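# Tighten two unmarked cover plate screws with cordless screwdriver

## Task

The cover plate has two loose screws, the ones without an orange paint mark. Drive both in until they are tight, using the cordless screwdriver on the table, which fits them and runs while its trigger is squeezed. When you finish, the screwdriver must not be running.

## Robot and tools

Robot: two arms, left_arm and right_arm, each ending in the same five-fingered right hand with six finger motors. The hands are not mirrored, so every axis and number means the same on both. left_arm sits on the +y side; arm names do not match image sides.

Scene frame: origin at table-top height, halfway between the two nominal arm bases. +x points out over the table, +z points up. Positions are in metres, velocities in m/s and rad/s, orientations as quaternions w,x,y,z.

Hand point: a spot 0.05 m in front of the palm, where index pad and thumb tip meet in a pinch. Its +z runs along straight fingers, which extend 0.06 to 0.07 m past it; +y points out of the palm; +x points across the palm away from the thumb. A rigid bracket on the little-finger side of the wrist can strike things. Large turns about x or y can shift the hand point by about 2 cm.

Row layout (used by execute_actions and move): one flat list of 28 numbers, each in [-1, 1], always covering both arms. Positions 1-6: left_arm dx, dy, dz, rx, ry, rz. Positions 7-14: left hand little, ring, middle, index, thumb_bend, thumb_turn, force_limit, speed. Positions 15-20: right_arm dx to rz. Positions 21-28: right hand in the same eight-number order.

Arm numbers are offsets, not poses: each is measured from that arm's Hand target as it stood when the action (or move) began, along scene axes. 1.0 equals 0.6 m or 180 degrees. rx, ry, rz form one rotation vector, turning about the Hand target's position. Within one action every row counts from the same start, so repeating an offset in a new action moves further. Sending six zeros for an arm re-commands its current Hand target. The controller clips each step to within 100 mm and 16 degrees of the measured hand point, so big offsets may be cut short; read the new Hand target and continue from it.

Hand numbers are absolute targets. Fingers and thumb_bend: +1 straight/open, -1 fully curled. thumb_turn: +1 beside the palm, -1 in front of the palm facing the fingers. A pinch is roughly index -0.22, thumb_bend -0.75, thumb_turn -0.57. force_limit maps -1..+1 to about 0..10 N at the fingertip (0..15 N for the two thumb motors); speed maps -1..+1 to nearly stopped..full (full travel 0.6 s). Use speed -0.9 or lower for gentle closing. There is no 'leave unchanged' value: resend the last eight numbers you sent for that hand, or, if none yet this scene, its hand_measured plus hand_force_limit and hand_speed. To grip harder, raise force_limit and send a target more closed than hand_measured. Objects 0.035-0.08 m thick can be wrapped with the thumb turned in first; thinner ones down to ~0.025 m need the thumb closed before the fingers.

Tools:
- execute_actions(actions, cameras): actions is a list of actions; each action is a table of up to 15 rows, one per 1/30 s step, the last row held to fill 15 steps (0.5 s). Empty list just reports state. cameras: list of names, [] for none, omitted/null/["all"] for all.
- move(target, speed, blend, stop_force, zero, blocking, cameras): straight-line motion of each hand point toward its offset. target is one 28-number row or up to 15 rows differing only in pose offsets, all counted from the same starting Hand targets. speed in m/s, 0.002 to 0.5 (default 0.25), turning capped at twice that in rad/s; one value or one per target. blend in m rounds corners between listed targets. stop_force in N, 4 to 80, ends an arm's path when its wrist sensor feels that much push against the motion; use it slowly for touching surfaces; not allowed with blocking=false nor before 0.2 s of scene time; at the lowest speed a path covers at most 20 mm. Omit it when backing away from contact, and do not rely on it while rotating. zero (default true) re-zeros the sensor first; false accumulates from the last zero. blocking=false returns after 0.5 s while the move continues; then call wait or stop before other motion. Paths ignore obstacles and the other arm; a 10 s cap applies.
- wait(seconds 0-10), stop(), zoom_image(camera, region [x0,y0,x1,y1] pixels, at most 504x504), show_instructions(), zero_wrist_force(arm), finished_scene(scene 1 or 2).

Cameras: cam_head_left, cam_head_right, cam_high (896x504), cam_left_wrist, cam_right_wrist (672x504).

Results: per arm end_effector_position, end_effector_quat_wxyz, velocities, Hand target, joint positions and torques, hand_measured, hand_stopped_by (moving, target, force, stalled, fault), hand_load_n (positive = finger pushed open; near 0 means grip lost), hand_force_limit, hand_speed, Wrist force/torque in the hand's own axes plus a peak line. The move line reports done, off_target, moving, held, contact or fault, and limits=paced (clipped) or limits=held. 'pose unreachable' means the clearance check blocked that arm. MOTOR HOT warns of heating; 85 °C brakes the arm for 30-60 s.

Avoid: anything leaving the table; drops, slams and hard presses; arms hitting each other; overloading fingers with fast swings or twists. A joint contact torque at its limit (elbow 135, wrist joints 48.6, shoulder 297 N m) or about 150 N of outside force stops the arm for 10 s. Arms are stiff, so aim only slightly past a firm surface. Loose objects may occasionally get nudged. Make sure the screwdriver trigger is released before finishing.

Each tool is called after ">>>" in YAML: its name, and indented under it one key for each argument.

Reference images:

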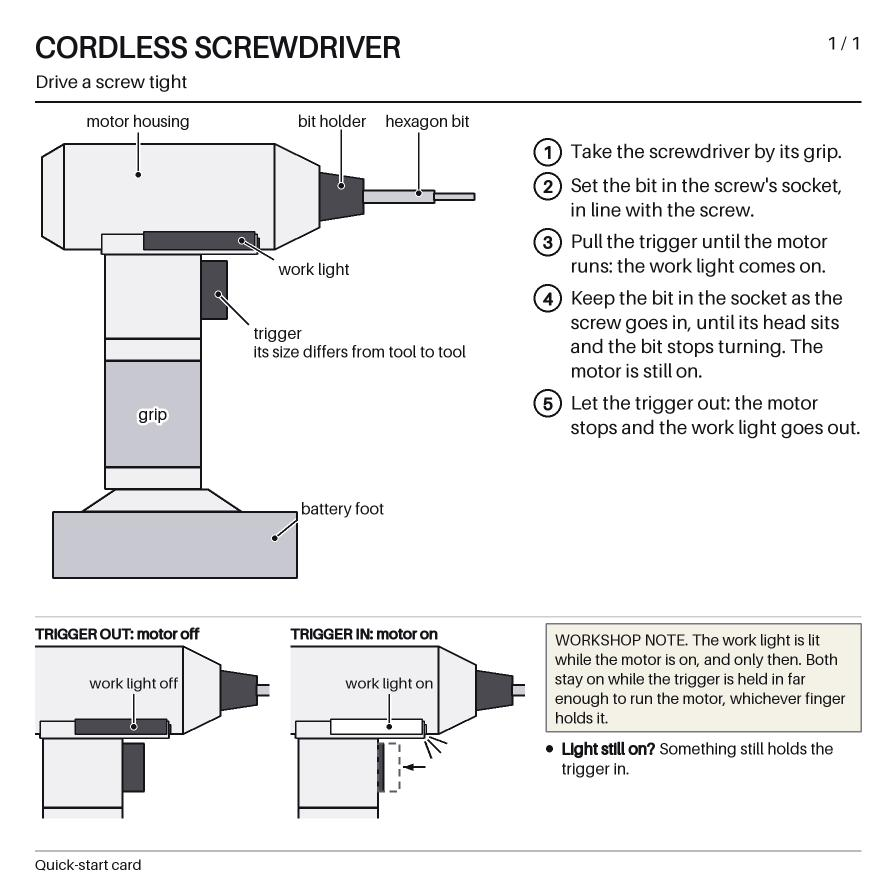

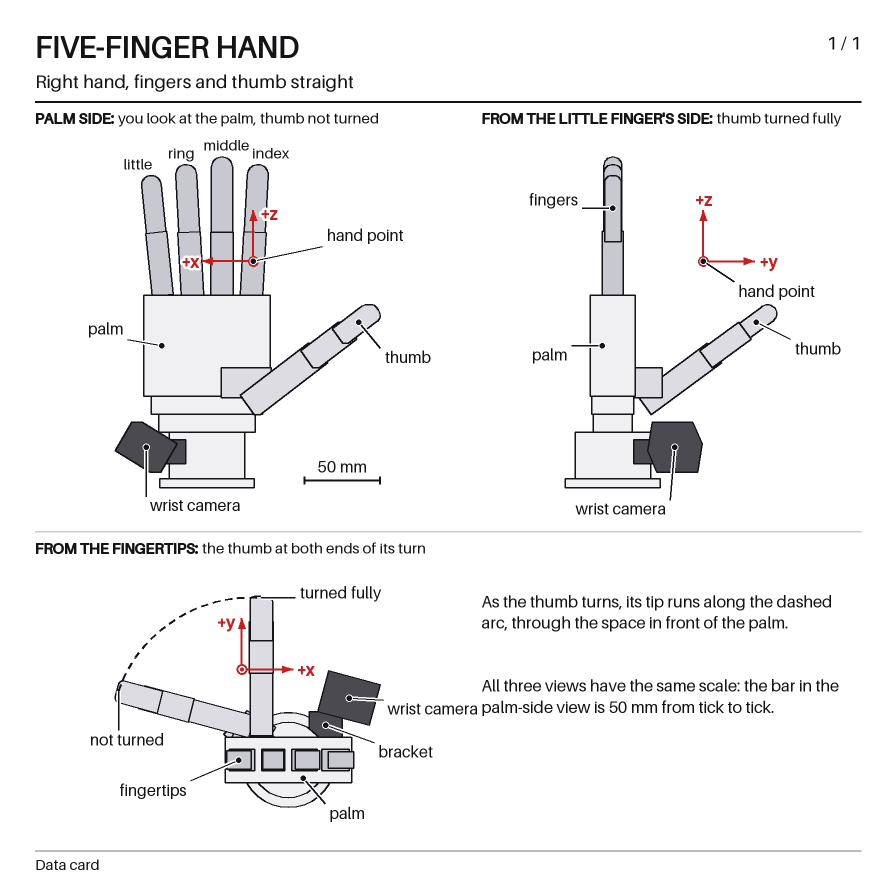

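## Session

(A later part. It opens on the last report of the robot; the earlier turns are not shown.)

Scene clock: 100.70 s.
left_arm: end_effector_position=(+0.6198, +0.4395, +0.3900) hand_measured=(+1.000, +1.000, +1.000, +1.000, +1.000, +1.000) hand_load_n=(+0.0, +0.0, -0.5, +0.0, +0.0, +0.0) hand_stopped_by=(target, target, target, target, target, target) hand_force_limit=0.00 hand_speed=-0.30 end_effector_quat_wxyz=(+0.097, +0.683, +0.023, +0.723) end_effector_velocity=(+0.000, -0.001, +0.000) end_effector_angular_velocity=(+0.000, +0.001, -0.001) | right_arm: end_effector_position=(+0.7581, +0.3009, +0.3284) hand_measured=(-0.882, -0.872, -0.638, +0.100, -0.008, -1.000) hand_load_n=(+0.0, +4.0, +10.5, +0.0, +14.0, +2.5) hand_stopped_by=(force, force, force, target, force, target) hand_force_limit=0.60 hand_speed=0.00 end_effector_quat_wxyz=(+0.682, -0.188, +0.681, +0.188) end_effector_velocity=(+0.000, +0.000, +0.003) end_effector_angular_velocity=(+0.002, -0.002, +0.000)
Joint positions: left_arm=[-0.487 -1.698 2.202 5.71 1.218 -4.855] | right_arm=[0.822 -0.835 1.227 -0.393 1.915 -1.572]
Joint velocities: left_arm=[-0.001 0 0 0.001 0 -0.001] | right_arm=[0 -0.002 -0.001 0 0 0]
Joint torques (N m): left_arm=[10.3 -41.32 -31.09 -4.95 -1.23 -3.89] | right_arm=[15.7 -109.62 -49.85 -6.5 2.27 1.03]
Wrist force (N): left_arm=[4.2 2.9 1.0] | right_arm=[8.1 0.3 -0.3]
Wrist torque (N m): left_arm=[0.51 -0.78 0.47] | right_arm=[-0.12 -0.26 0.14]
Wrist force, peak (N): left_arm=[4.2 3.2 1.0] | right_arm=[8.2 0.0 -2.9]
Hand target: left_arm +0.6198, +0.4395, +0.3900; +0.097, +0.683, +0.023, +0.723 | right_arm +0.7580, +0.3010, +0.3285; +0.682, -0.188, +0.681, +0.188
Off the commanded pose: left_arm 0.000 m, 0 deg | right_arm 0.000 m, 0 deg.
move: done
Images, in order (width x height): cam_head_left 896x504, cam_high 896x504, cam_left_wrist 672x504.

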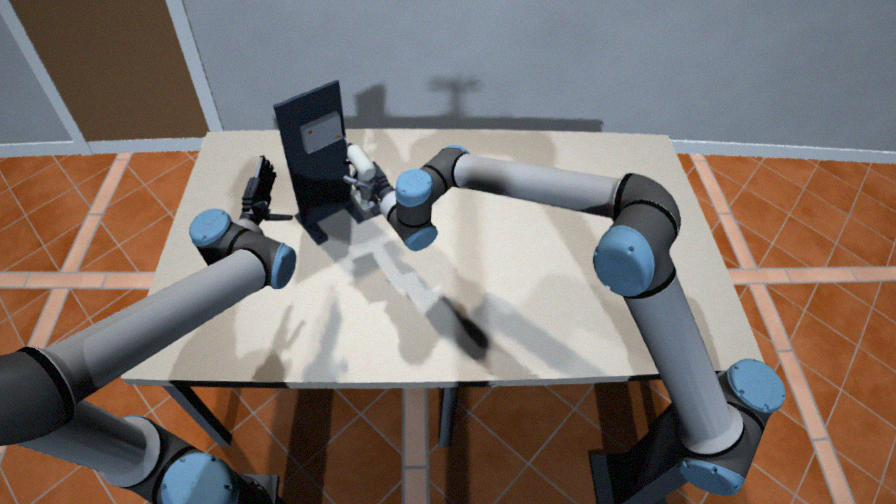

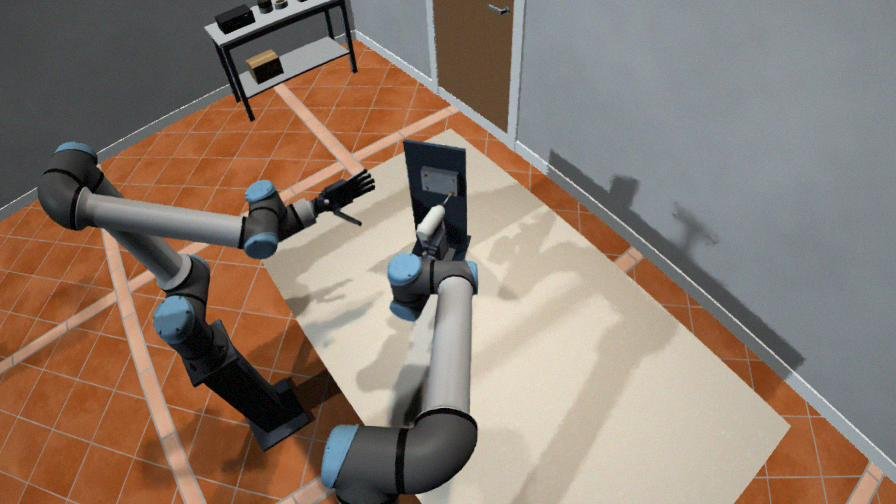

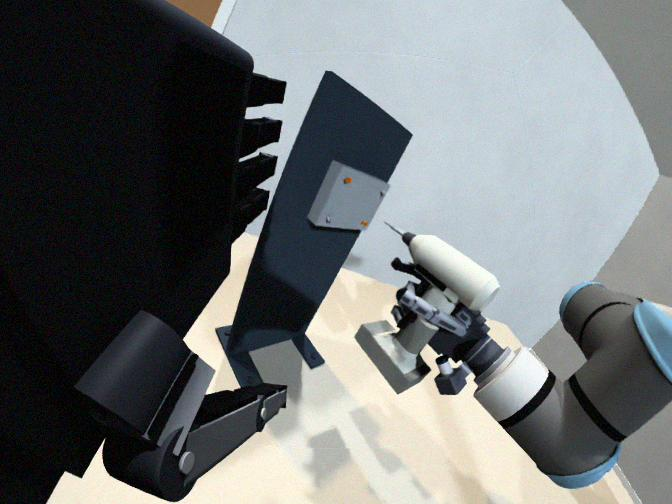

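>>> move:
  target: [0,0,0,0,0,0,1,1,1,1,1,1,0,-0.3,0,0,0.0417,0,0,0,-0.98,-0.98,-0.98,0.1,-0.98,-1,0.6,0]
  speed: 0.12
  cameras: ["cam_high","cam_head_left","cam_left_wrist"]

>>> zoom_image:
  camera: "cam_left_wrist"
  region: [300, 145, 450, 265]

>>> zoom_image:
  camera: "cam_high"
  region: [400, 130, 490, 260]

>>> zoom_image:
  camera: "cam_head_left"
  region: [270, 70, 400, 230]

Scene clock: 101.63 s.
left_arm: end_effector_position=(+0.6198, +0.4395, +0.3900) hand_measured=(+1.000, +1.000, +1.000, +1.000, +1.000, +1.000) hand_load_n=(+0.0, +0.0, +0.0, +0.0, +0.0, +0.0) hand_stopped_by=(target, target, target, target, target, target) hand_force_limit=0.00 hand_speed=-0.30 end_effector_quat_wxyz=(+0.097, +0.683, +0.023, +0.723) end_effector_velocity=(+0.000, +0.000, +0.000) end_effector_angular_velocity=(-0.001, +0.000, -0.001) | right_arm: end_effector_position=(+0.7580, +0.3010, +0.3537) hand_measured=(-0.882, -0.872, -0.638, +0.100, -0.008, -1.000) hand_load_n=(+0.0, +4.0, +10.0, +0.0, +14.0, +2.5) hand_stopped_by=(force, force, force, target, force, target) hand_force_limit=0.60 hand_speed=0.00 end_effector_quat_wxyz=(+0.682, -0.188, +0.681, +0.188) end_effector_velocity=(+0.000, +0.000, -0.002) end_effector_angular_velocity=(+0.001, -0.001, +0.000)
Joint positions: left_arm=[-0.487 -1.698 2.202 5.71 1.218 -4.855] | right_arm=[0.822 -0.851 1.207 -0.358 1.915 -1.572]
Joint velocities: left_arm=[0 0 0 0 0 0] | right_arm=[0 0.001 0.002 -0.004 0 0]
Joint torques (N m): left_arm=[8.81 -41.57 -34.03 -3.63 -1.14 -3.29] | right_arm=[13.79 -103.82 -40.75 -6.3 0.94 0.68]
Wrist force (N): left_arm=[4.1 2.8 0.6] | right_arm=[8.4 0.5 -0.8]
Wrist torque (N m): left_arm=[0.53 -0.76 0.46] | right_arm=[-0.06 -0.26 0.16]
Wrist force, peak (N): left_arm=[4.4 3.1 1.0] | right_arm=[9.1 0.3 -0.5]
Hand target: left_arm +0.6198, +0.4395, +0.3900; +0.097, +0.683, +0.023, +0.723 | right_arm +0.7580, +0.3010, +0.3535; +0.682, -0.188, +0.681, +0.188
Off the commanded pose: left_arm 0.000 m, 0 deg | right_arm 0.000 m, 0 deg.
move: done
Images, in order (width x height): cam_head_left 896x504, cam_high 896x504, cam_left_wrist 672x504.

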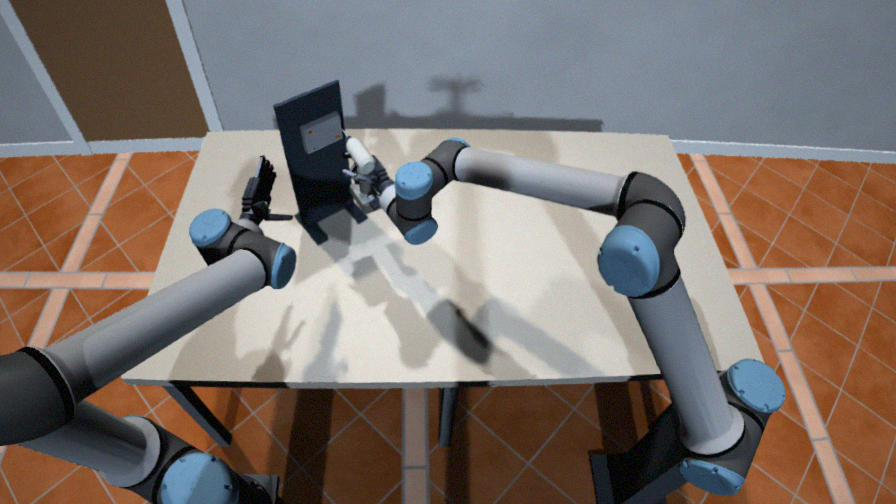

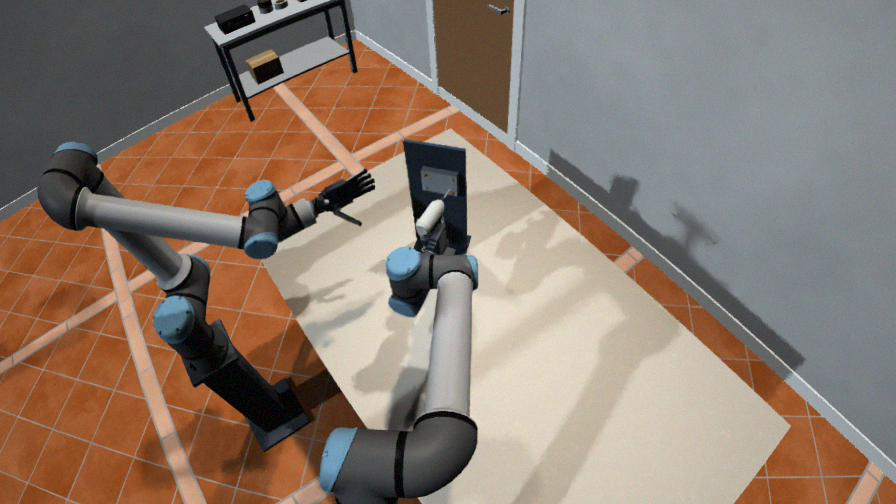

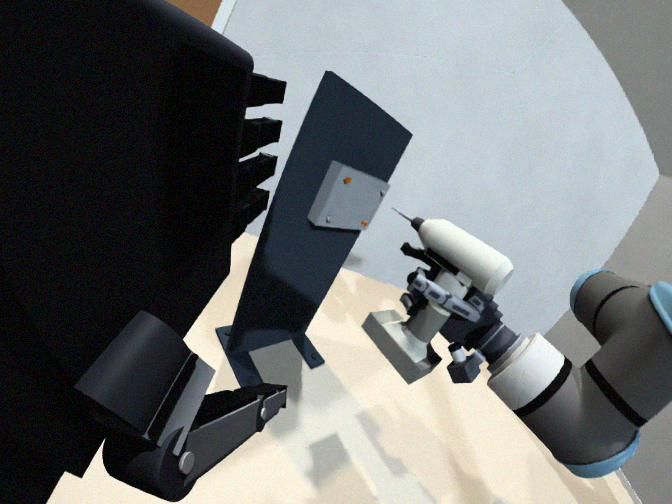

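Scaled by 3.360 from the camera's 672x504 image, which has a finer 960x720 frame.

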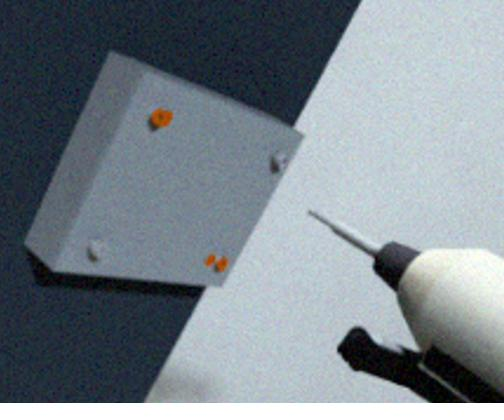

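Scaled by 3.877.

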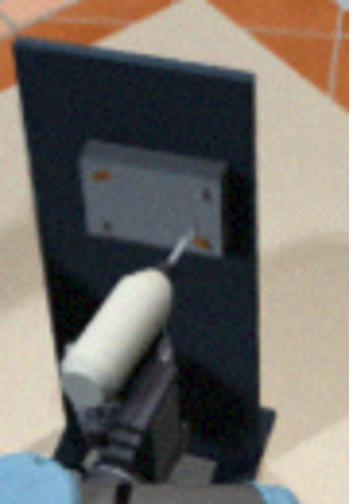

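Scaled by 3.150.

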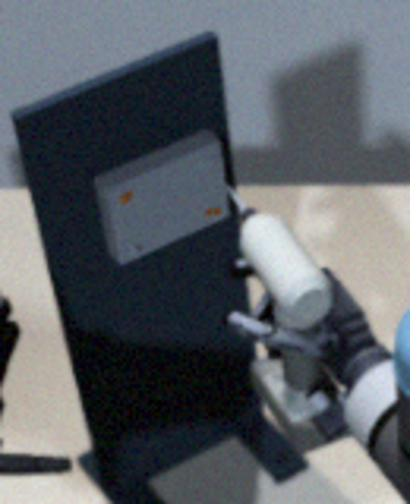

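>>> zoom_image:
  camera: "cam_head_left"
  region: [295, 100, 365, 160]

>>> zoom_image:
  camera: "cam_high"
  region: [415, 160, 475, 220]

>>> zoom_image:
  camera: "cam_left_wrist"
  region: [350, 160, 430, 230]

Scaled by 7.200.

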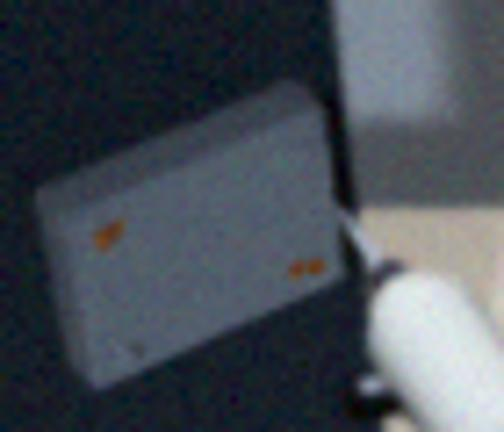

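Scaled by 8.400.

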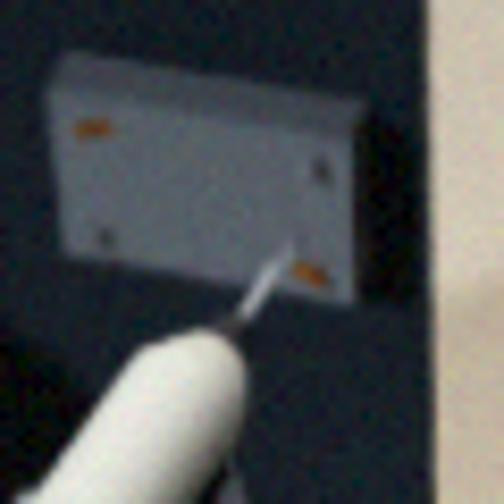

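Scaled by 6.300 from the camera's 672x504 image, which has a finer 960x720 frame.

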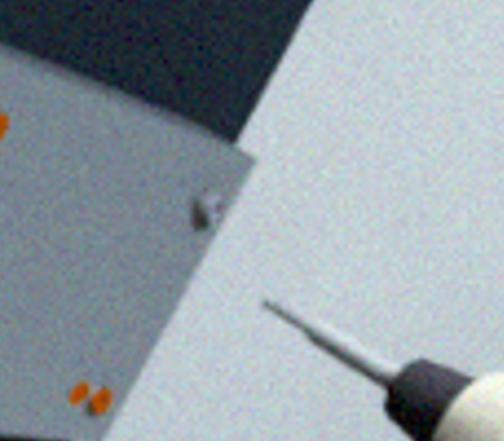

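>>> move:
  target: [0,0,0,0,0,0,1,1,1,1,1,1,0,-0.3,0.0286,0.0172,0.0167,0,0,0,-0.98,-0.98,-0.98,0.1,-0.98,-1,0.6,0]
  speed: 0.1
  cameras: ["cam_high","cam_left_wrist"]
  stop_force: 8

>>> zoom_image:
  camera: "cam_left_wrist"
  region: [350, 160, 430, 230]

>>> zoom_image:
  camera: "cam_high"
  region: [415, 160, 475, 220]

Scene clock: 104.40 s.
left_arm: end_effector_position=(+0.6198, +0.4395, +0.3900) hand_measured=(+1.000, +1.000, +1.000, +1.000, +1.000, +1.000) hand_load_n=(+0.0, +0.0, +0.0, +0.0, +0.0, +0.0) hand_stopped_by=(target, target, target, target, target, target) hand_force_limit=0.00 hand_speed=-0.30 end_effector_quat_wxyz=(+0.097, +0.683, +0.023, +0.723) end_effector_velocity=(+0.000, +0.001, +0.000) end_effector_angular_velocity=(-0.001, +0.000, +0.001) | right_arm: end_effector_position=(+0.7752, +0.3113, +0.3635) hand_measured=(-0.882, -0.872, -0.638, +0.100, -0.008, -1.000) hand_load_n=(+0.0, +4.0, +10.0, +0.0, +14.0, +2.5) hand_stopped_by=(force, force, force, target, force, target) hand_force_limit=0.60 hand_speed=0.00 end_effector_quat_wxyz=(+0.682, -0.188, +0.681, +0.188) end_effector_velocity=(+0.000, -0.001, +0.003) end_effector_angular_velocity=(+0.002, -0.002, -0.001)
Joint positions: left_arm=[-0.487 -1.698 2.202 5.71 1.218 -4.855] | right_arm=[0.815 -0.828 1.147 -0.321 1.908 -1.572]
Joint velocities: left_arm=[0.001 0 0 0 0 -0.001] | right_arm=[0 -0.002 0 0 0.001 0]
Joint torques (N m): left_arm=[10.63 -39.76 -40.63 -2.84 0.89 -3.46] | right_arm=[14.82 -125 -51.7 -6 2.18 1.27]
Wrist force (N): left_arm=[3.9 3.1 0.8] | right_arm=[8.4 0.0 -0.7]
Wrist torque (N m): left_arm=[0.55 -0.74 0.47] | right_arm=[-0.14 -0.28 0.14]
Wrist force, peak (N): left_arm=[4.4 3.0 1.0] | right_arm=[9.1 0.2 -1.1]
Hand target: left_arm +0.6198, +0.4395, +0.3900; +0.097, +0.683, +0.023, +0.723 | right_arm +0.7752, +0.3113, +0.3635; +0.682, -0.188, +0.681, +0.188
Off the commanded pose: left_arm 0.000 m, 0 deg | right_arm 0.000 m, 0 deg.
move: done
Images, in order (width x height): cam_high 896x504, cam_left_wrist 672x504.

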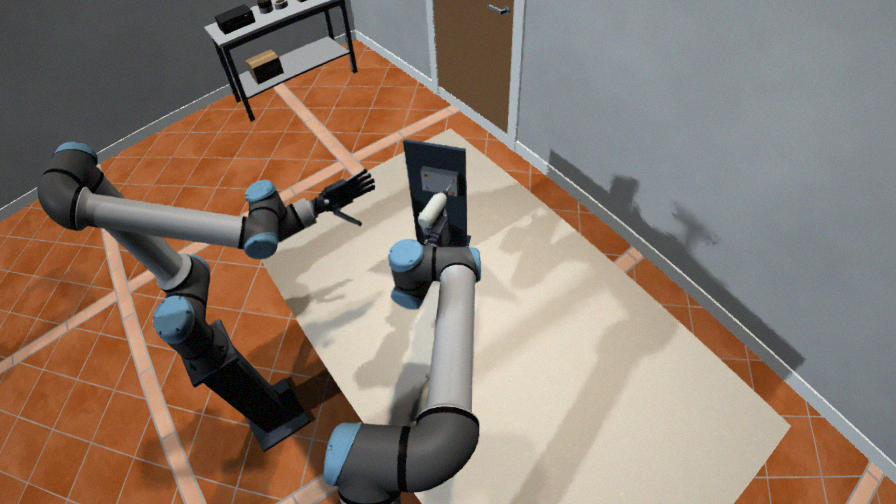

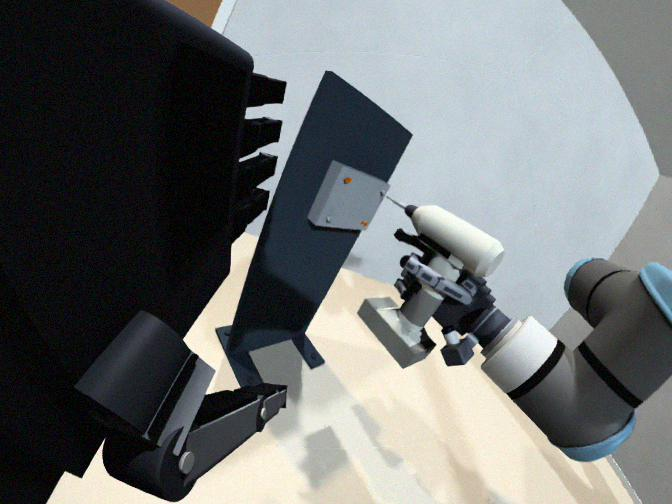

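Scaled by 6.300 from the camera's 672x504 image, which has a finer 960x720 frame.

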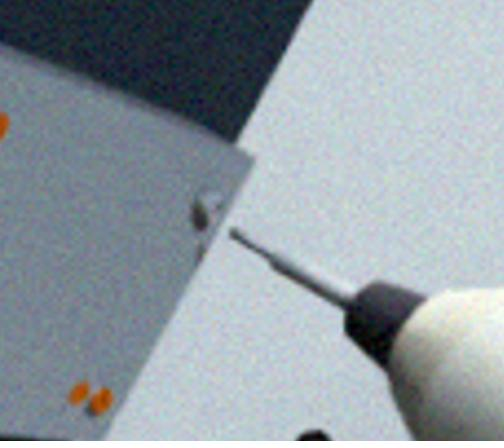

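Scaled by 8.400.

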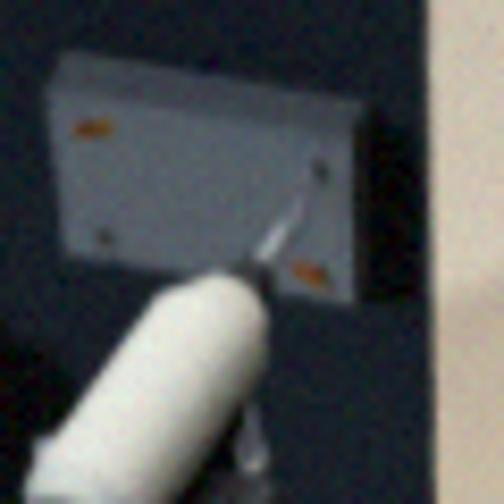

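>>> move:
  target: [0.19,-0.04,0.04,0,0,0,-0.9,-0.9,-0.9,-0.9,1,1,0,0.0,0,0,0,0,0,0,-0.98,-0.98,-0.98,0.1,-0.98,-1,0.6,0]
  speed: 0.1
  cameras: ["cam_high","cam_left_wrist"]

>>> zoom_image:
  camera: "cam_left_wrist"
  region: [350, 160, 470, 265]

Scene clock: 106.57 s.
left_arm: end_effector_position=(+0.7338, +0.4154, +0.4137) hand_measured=(-0.900, -0.900, -0.900, -0.900, +1.000, +1.000) hand_load_n=(+0.0, +0.0, +0.0, +0.0, +0.0, +0.0) hand_stopped_by=(target, target, target, target, target, target) hand_force_limit=0.00 hand_speed=0.00 end_effector_quat_wxyz=(+0.097, +0.683, +0.023, +0.723) end_effector_velocity=(+0.000, +0.000, +0.001) end_effector_angular_velocity=(-0.001, -0.002, +0.001) | right_arm: end_effector_position=(+0.7752, +0.3113, +0.3635) hand_measured=(-0.882, -0.872, -0.638, +0.100, -0.008, -1.000) hand_load_n=(+0.0, +4.0, +10.0, +0.0, +14.0, +2.5) hand_stopped_by=(force, force, force, target, force, target) hand_force_limit=0.60 hand_speed=0.00 end_effector_quat_wxyz=(+0.682, -0.188, +0.681, +0.188) end_effector_velocity=(+0.000, +0.000, +0.000) end_effector_angular_velocity=(+0.000, +0.001, +0.000)
Joint positions: left_arm=[-0.436 -1.514 1.978 5.751 1.269 -4.859] | right_arm=[0.815 -0.828 1.147 -0.321 1.908 -1.572]
Joint velocities: left_arm=[0 -0.001 0 -0.001 0 0] | right_arm=[0 0 0 0.001 0 0]
Joint torques (N m): left_arm=[-13.31 -49.98 -28.74 -5.57 -1.9 -3.3] | right_arm=[14.17 -123.3 -51.28 -4.29 2.03 1.38]
Wrist force (N): left_arm=[4.1 2.8 0.8] | right_arm=[7.9 0.4 -0.5]
Wrist torque (N m): left_arm=[0.49 -0.74 0.48] | right_arm=[-0.10 -0.21 0.12]
Wrist force, peak (N): left_arm=[4.5 3.0 1.0] | right_arm=[8.6 0.1 -0.4]
Hand target: left_arm +0.7338, +0.4154, +0.4137; +0.097, +0.683, +0.023, +0.723 | right_arm +0.7752, +0.3113, +0.3635; +0.682, -0.188, +0.681, +0.188
Off the commanded pose: left_arm 0.000 m, 0 deg | right_arm 0.000 m, 0 deg.
move: done
Images, in order (width x height): cam_high 896x504, cam_left_wrist 672x504.

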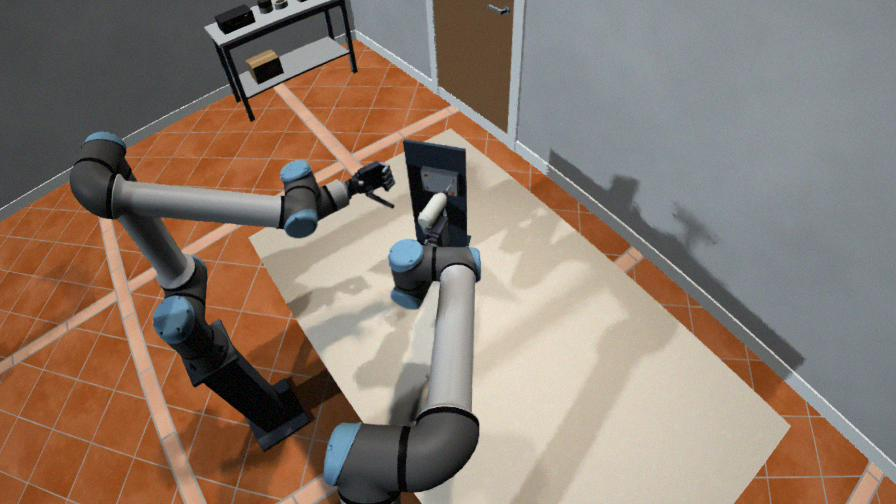

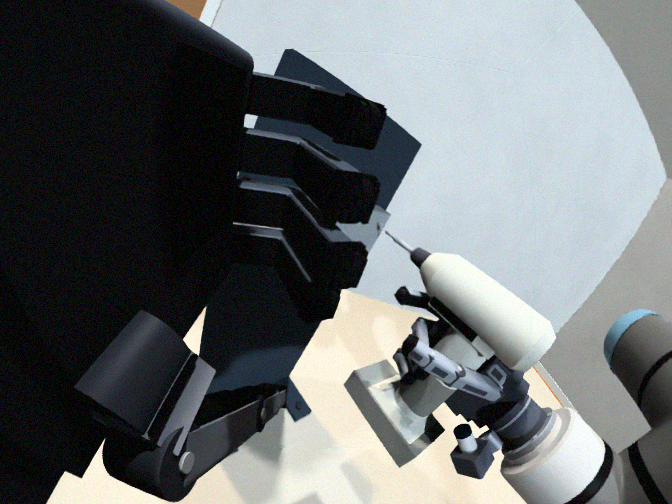

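Scaled by 4.200 from the camera's 672x504 image, which has a finer 960x720 frame.

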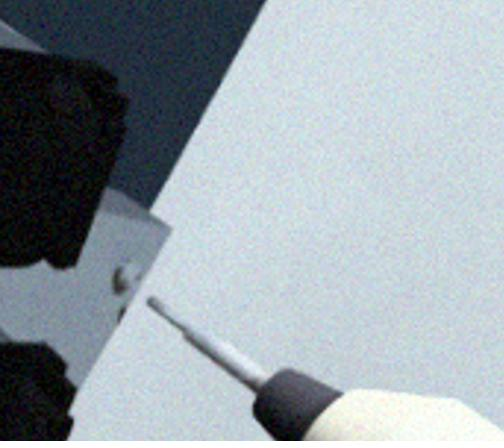

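>>> move:
  target: [0,0,0,0,0,0,1,1,1,1,1,1,0,0.0,0,0,0,0,0,0,-0.98,-0.98,-0.98,0.1,-0.98,-1,0.6,0]
  cameras: ["cam_high","cam_left_wrist"]

>>> zoom_image:
  camera: "cam_left_wrist"
  region: [290, 160, 440, 290]

>>> zoom_image:
  camera: "cam_left_wrist"
  region: [350, 190, 410, 250]

Scene clock: 108.17 s.
left_arm: end_effector_position=(+0.7338, +0.4154, +0.4137) hand_measured=(+1.000, +1.000, +1.000, +1.000, +1.000, +1.000) hand_load_n=(+0.0, +0.0, +0.0, +0.0, +0.0, +0.0) hand_stopped_by=(target, target, target, target, target, target) hand_force_limit=0.00 hand_speed=0.00 end_effector_quat_wxyz=(+0.097, +0.683, +0.023, +0.723) end_effector_velocity=(+0.000, +0.000, +0.001) end_effector_angular_velocity=(+0.000, -0.001, +0.001) | right_arm: end_effector_position=(+0.7752, +0.3113, +0.3635) hand_measured=(-0.882, -0.872, -0.638, +0.100, -0.008, -1.000) hand_load_n=(+0.0, +4.0, +10.0, +0.0, +14.0, +2.0) hand_stopped_by=(force, force, force, target, force, target) hand_force_limit=0.60 hand_speed=0.00 end_effector_quat_wxyz=(+0.682, -0.188, +0.681, +0.188) end_effector_velocity=(+0.000, +0.000, -0.002) end_effector_angular_velocity=(-0.001, +0.000, +0.000)
Joint positions: left_arm=[-0.436 -1.514 1.978 5.751 1.269 -4.859] | right_arm=[0.815 -0.828 1.147 -0.321 1.908 -1.572]
Joint velocities: left_arm=[0 0 0 0 0 0] | right_arm=[0 0.002 0 -0.001 0 0]
Joint torques (N m): left_arm=[-12.07 -59.48 -28.79 -4.85 -1.05 -0.3] | right_arm=[14.19 -122.85 -50.51 -3.22 2.11 1.32]
Wrist force (N): left_arm=[4.2 3.1 0.6] | right_arm=[8.1 0.2 -0.5]
Wrist torque (N m): left_arm=[0.55 -0.79 0.49] | right_arm=[-0.12 -0.25 0.13]
Wrist force, peak (N): left_arm=[4.3 3.4 0.6] | right_arm=[8.5 0.1 -0.2]
Hand target: left_arm +0.7338, +0.4154, +0.4137; +0.097, +0.683, +0.023, +0.723 | right_arm +0.7752, +0.3113, +0.3635; +0.682, -0.188, +0.681, +0.188
Off the commanded pose: left_arm 0.000 m, 0 deg | right_arm 0.000 m, 0 deg.
move: done
Images, in order (width x height): cam_high 896x504, cam_left_wrist 672x504.

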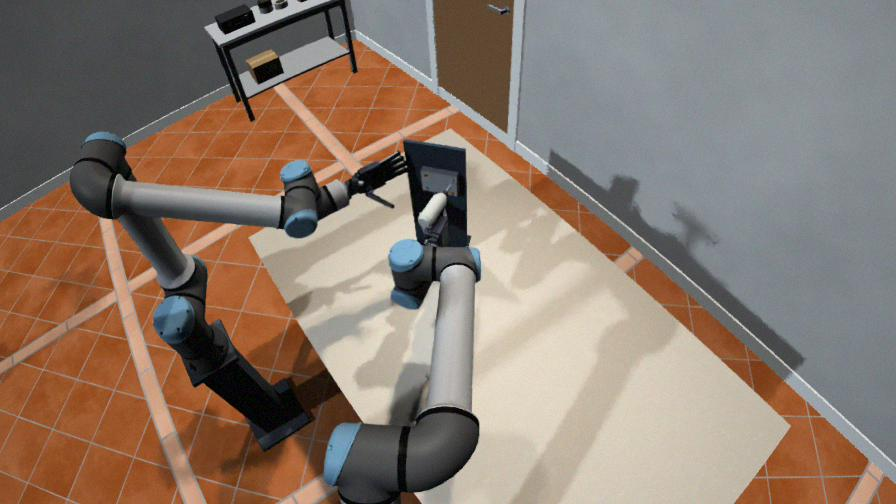

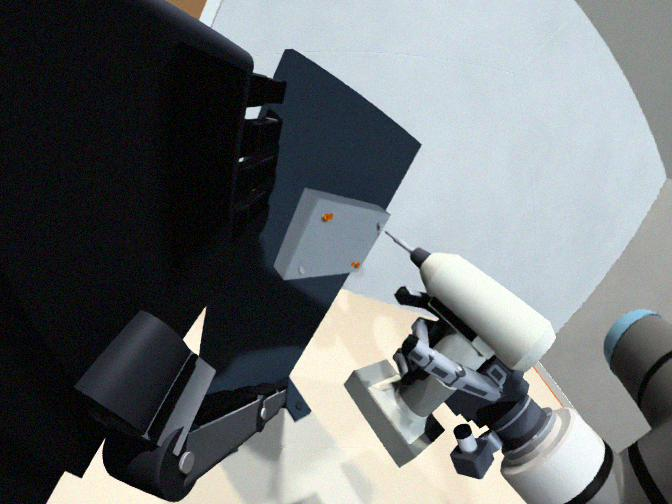

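Scaled by 3.360 from the camera's 672x504 image, which has a finer 960x720 frame.

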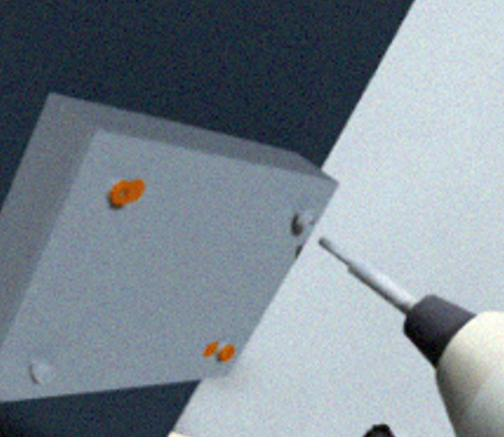

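Scaled by 8.400 from the camera's 672x504 image, which has a finer 960x720 frame.

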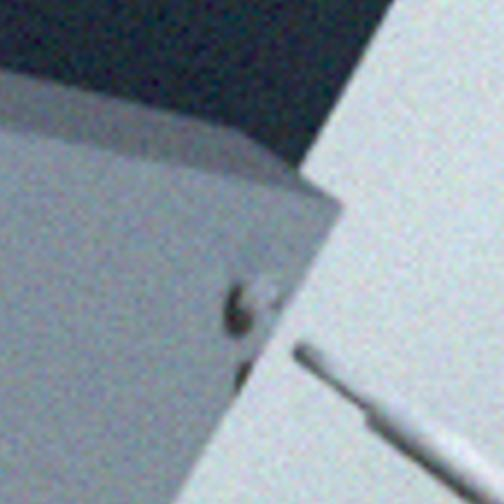

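>>> zoom_image:
  camera: "cam_high"
  region: [435, 165, 465, 195]

>>> zoom_image:
  camera: "cam_head_right"
  region: [310, 100, 370, 160]

Scaled by 16.800.

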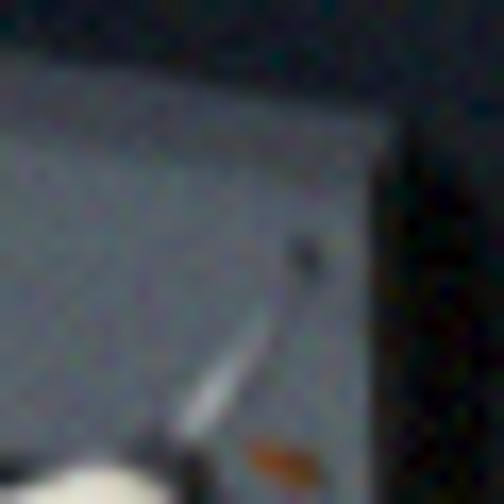

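This scene's latest camera images include none from cam_head_right. They are from: cam_high, cam_left_wrist. cam_head_right's image comes with the result of a call that names it in "cameras".

>>> move:
  target: [0,0,0,0,0,0,1,1,1,1,1,1,0,0.0,0.00857,0.00515,0.0042,0,0,0,-0.98,-0.98,-0.98,0.1,-0.98,-1,0.6,0]
  cameras: ["cam_high","cam_left_wrist","cam_head_right"]
  speed: 0.04
  stop_force: 6

>>> zoom_image:
  camera: "cam_left_wrist"
  region: [350, 190, 410, 250]

>>> zoom_image:
  camera: "cam_high"
  region: [435, 165, 465, 195]

>>> zoom_image:
  camera: "cam_head_right"
  region: [310, 100, 370, 160]

Scene clock: 110.50 s.
left_arm: end_effector_position=(+0.7338, +0.4154, +0.4137) hand_measured=(+1.000, +1.000, +1.000, +1.000, +1.000, +1.000) hand_load_n=(+0.0, +0.0, +0.0, +0.0, +0.0, +0.0) hand_stopped_by=(target, target, target, target, target, target) hand_force_limit=0.00 hand_speed=0.00 end_effector_quat_wxyz=(+0.097, +0.683, +0.023, +0.723) end_effector_velocity=(+0.000, +0.000, +0.000) end_effector_angular_velocity=(+0.001, +0.000, +0.000) | right_arm: end_effector_position=(+0.7790, +0.3138, +0.3655) hand_measured=(-0.882, -0.872, -0.638, +0.100, -0.008, -1.000) hand_load_n=(+0.0, +4.0, +10.0, +0.0, +14.0, +2.5) hand_stopped_by=(force, force, force, target, force, target) hand_force_limit=0.60 hand_speed=0.00 end_effector_quat_wxyz=(+0.682, -0.188, +0.681, +0.188) end_effector_velocity=(+0.000, +0.000, -0.001) end_effector_angular_velocity=(-0.001, +0.001, +0.000)
Joint positions: left_arm=[-0.436 -1.514 1.978 5.751 1.269 -4.859] | right_arm=[0.814 -0.822 1.133 -0.313 1.906 -1.572]
Joint velocities: left_arm=[0 0 0 0 0 0.001] | right_arm=[0 0.001 0 0.001 0 0]
Joint torques (N m): left_arm=[-12.23 -56.91 -33.35 -3.3 1.71 2.29] | right_arm=[14.62 -124.82 -51.95 -6.29 2.22 1.45]
Wrist force (N): left_arm=[3.8 3.3 0.8] | right_arm=[8.2 0.3 -0.5]
Wrist torque (N m): left_arm=[0.57 -0.72 0.46] | right_arm=[-0.11 -0.26 0.14]
Wrist force, peak (N): left_arm=[4.3 3.0 0.8] | right_arm=[9.6 0.4 -8.1]
Hand target: left_arm +0.7338, +0.4154, +0.4137; +0.097, +0.683, +0.023, +0.723 | right_arm +0.7790, +0.3138, +0.3655; +0.682, -0.188, +0.681, +0.188
Off the commanded pose: left_arm 0.000 m, 0 deg | right_arm 0.002 m, 0 deg.
move: contact (right_arm)
Images, in order (width x height): cam_head_right 896x504, cam_high 896x504, cam_left_wrist 672x504.

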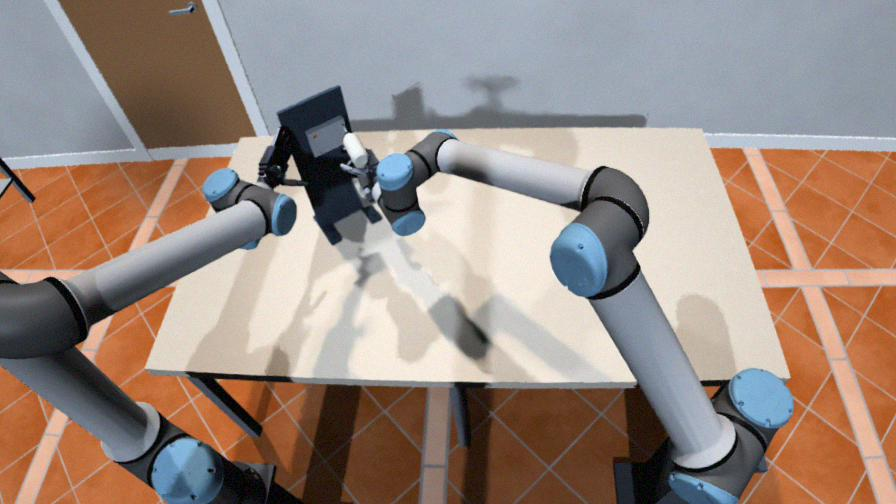

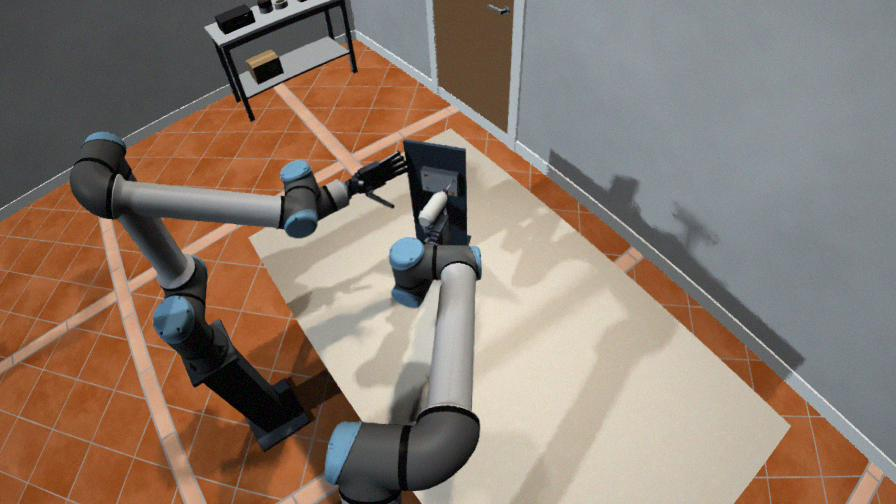

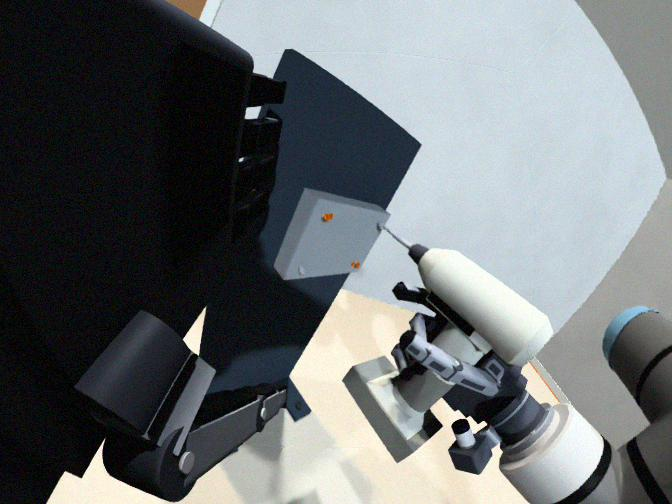

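Scaled by 8.400 from the camera's 672x504 image, which has a finer 960x720 frame.

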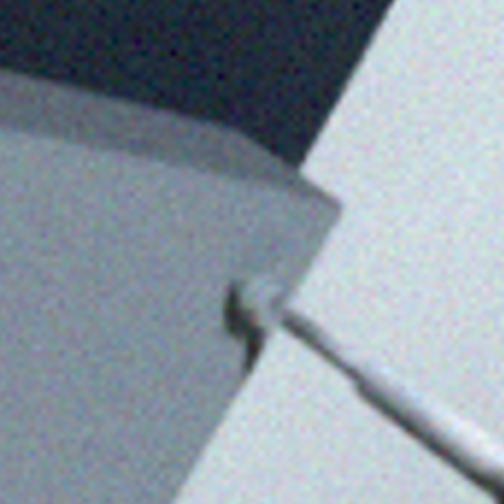

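Scaled by 16.800.

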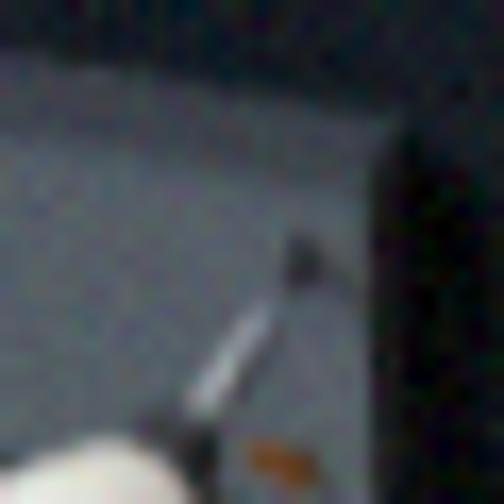

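Scaled by 8.400.

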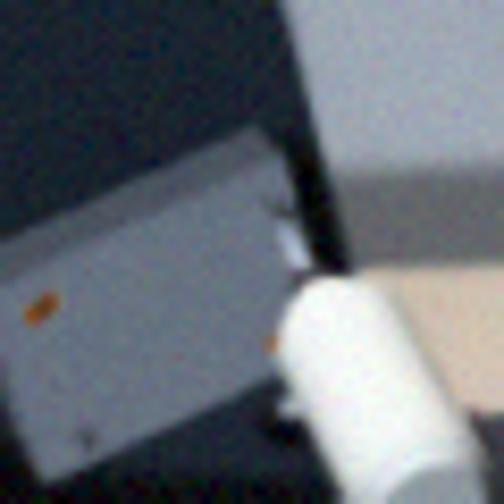

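>>> move:
  target: [0,0,0,0,0,0,1,1,1,1,1,1,0,0.0,0.0143,0.0086,0,0,0,0,-0.98,-0.98,-0.98,0.1,-0.98,-1,0.6,0]
  cameras: ["cam_high","cam_left_wrist","cam_head_right"]
  speed: 0.01
  stop_force: 5

>>> zoom_image:
  camera: "cam_left_wrist"
  region: [350, 190, 410, 250]

Scene clock: 111.57 s.
left_arm: end_effector_position=(+0.7338, +0.4154, +0.4137) hand_measured=(+1.000, +1.000, +1.000, +1.000, +1.000, +1.000) hand_load_n=(+0.0, +0.0, +0.0, -0.5, +0.0, +0.0) hand_stopped_by=(target, target, target, target, target, target) hand_force_limit=0.00 hand_speed=0.00 end_effector_quat_wxyz=(+0.097, +0.683, +0.023, +0.723) end_effector_velocity=(+0.000, -0.002, +0.000) end_effector_angular_velocity=(+0.002, -0.001, -0.001) | right_arm: end_effector_position=(+0.7791, +0.3139, +0.3657) hand_measured=(-0.882, -0.872, -0.638, +0.100, -0.008, -1.000) hand_load_n=(+0.0, +4.0, +10.0, +0.0, +14.0, +2.5) hand_stopped_by=(force, force, force, target, force, target) hand_force_limit=0.60 hand_speed=0.00 end_effector_quat_wxyz=(+0.682, -0.188, +0.681, +0.188) end_effector_velocity=(+0.000, +0.000, +0.000) end_effector_angular_velocity=(+0.000, +0.000, +0.000)
Joint positions: left_arm=[-0.436 -1.514 1.978 5.751 1.269 -4.859] | right_arm=[0.814 -0.822 1.133 -0.313 1.906 -1.572]
Joint velocities: left_arm=[-0.002 0 0 -0.001 -0.001 0.002] | right_arm=[0 0 0 0.001 0 0]
Joint torques (N m): left_arm=[-10.65 -55.81 -31.92 -3.19 1.84 2.73] | right_arm=[7.46 -116.58 -41.4 -6.36 2.21 1.39]
Wrist force (N): left_arm=[4.2 2.7 0.5] | right_arm=[7.6 0.1 -1.2]
Wrist torque (N m): left_arm=[0.49 -0.78 0.47] | right_arm=[-0.10 -0.20 0.10]
Wrist force, peak (N): left_arm=[4.3 3.1 0.7] | right_arm=[10.1 0.1 -7.8]
Hand target: left_arm +0.7338, +0.4154, +0.4137; +0.097, +0.683, +0.023, +0.723 | right_arm +0.7791, +0.3139, +0.3657; +0.682, -0.188, +0.681, +0.188
Off the commanded pose: left_arm 0.000 m, 0 deg | right_arm 0.010 m, 0 deg.
move: contact (right_arm)
Images, in order (width x height): cam_head_right 896x504, cam_high 896x504, cam_left_wrist 672x504.

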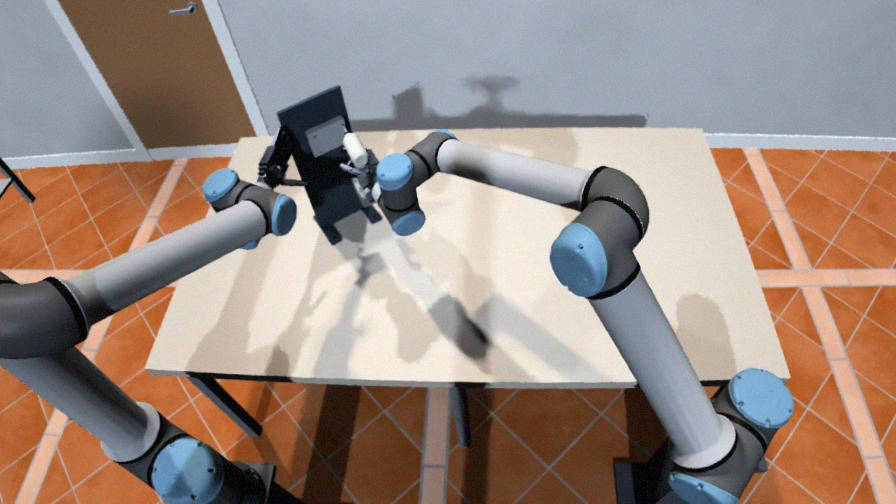

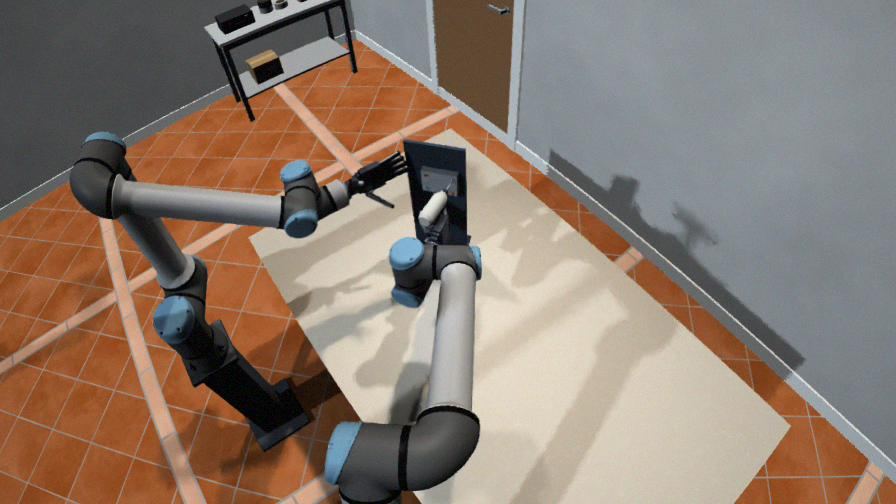

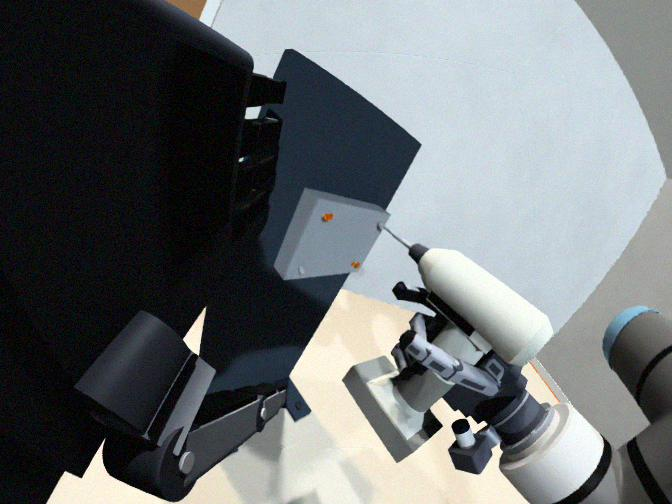

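Scaled by 8.400 from the camera's 672x504 image, which has a finer 960x720 frame.

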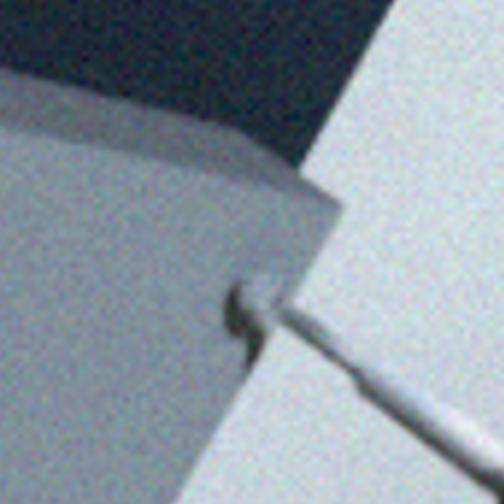

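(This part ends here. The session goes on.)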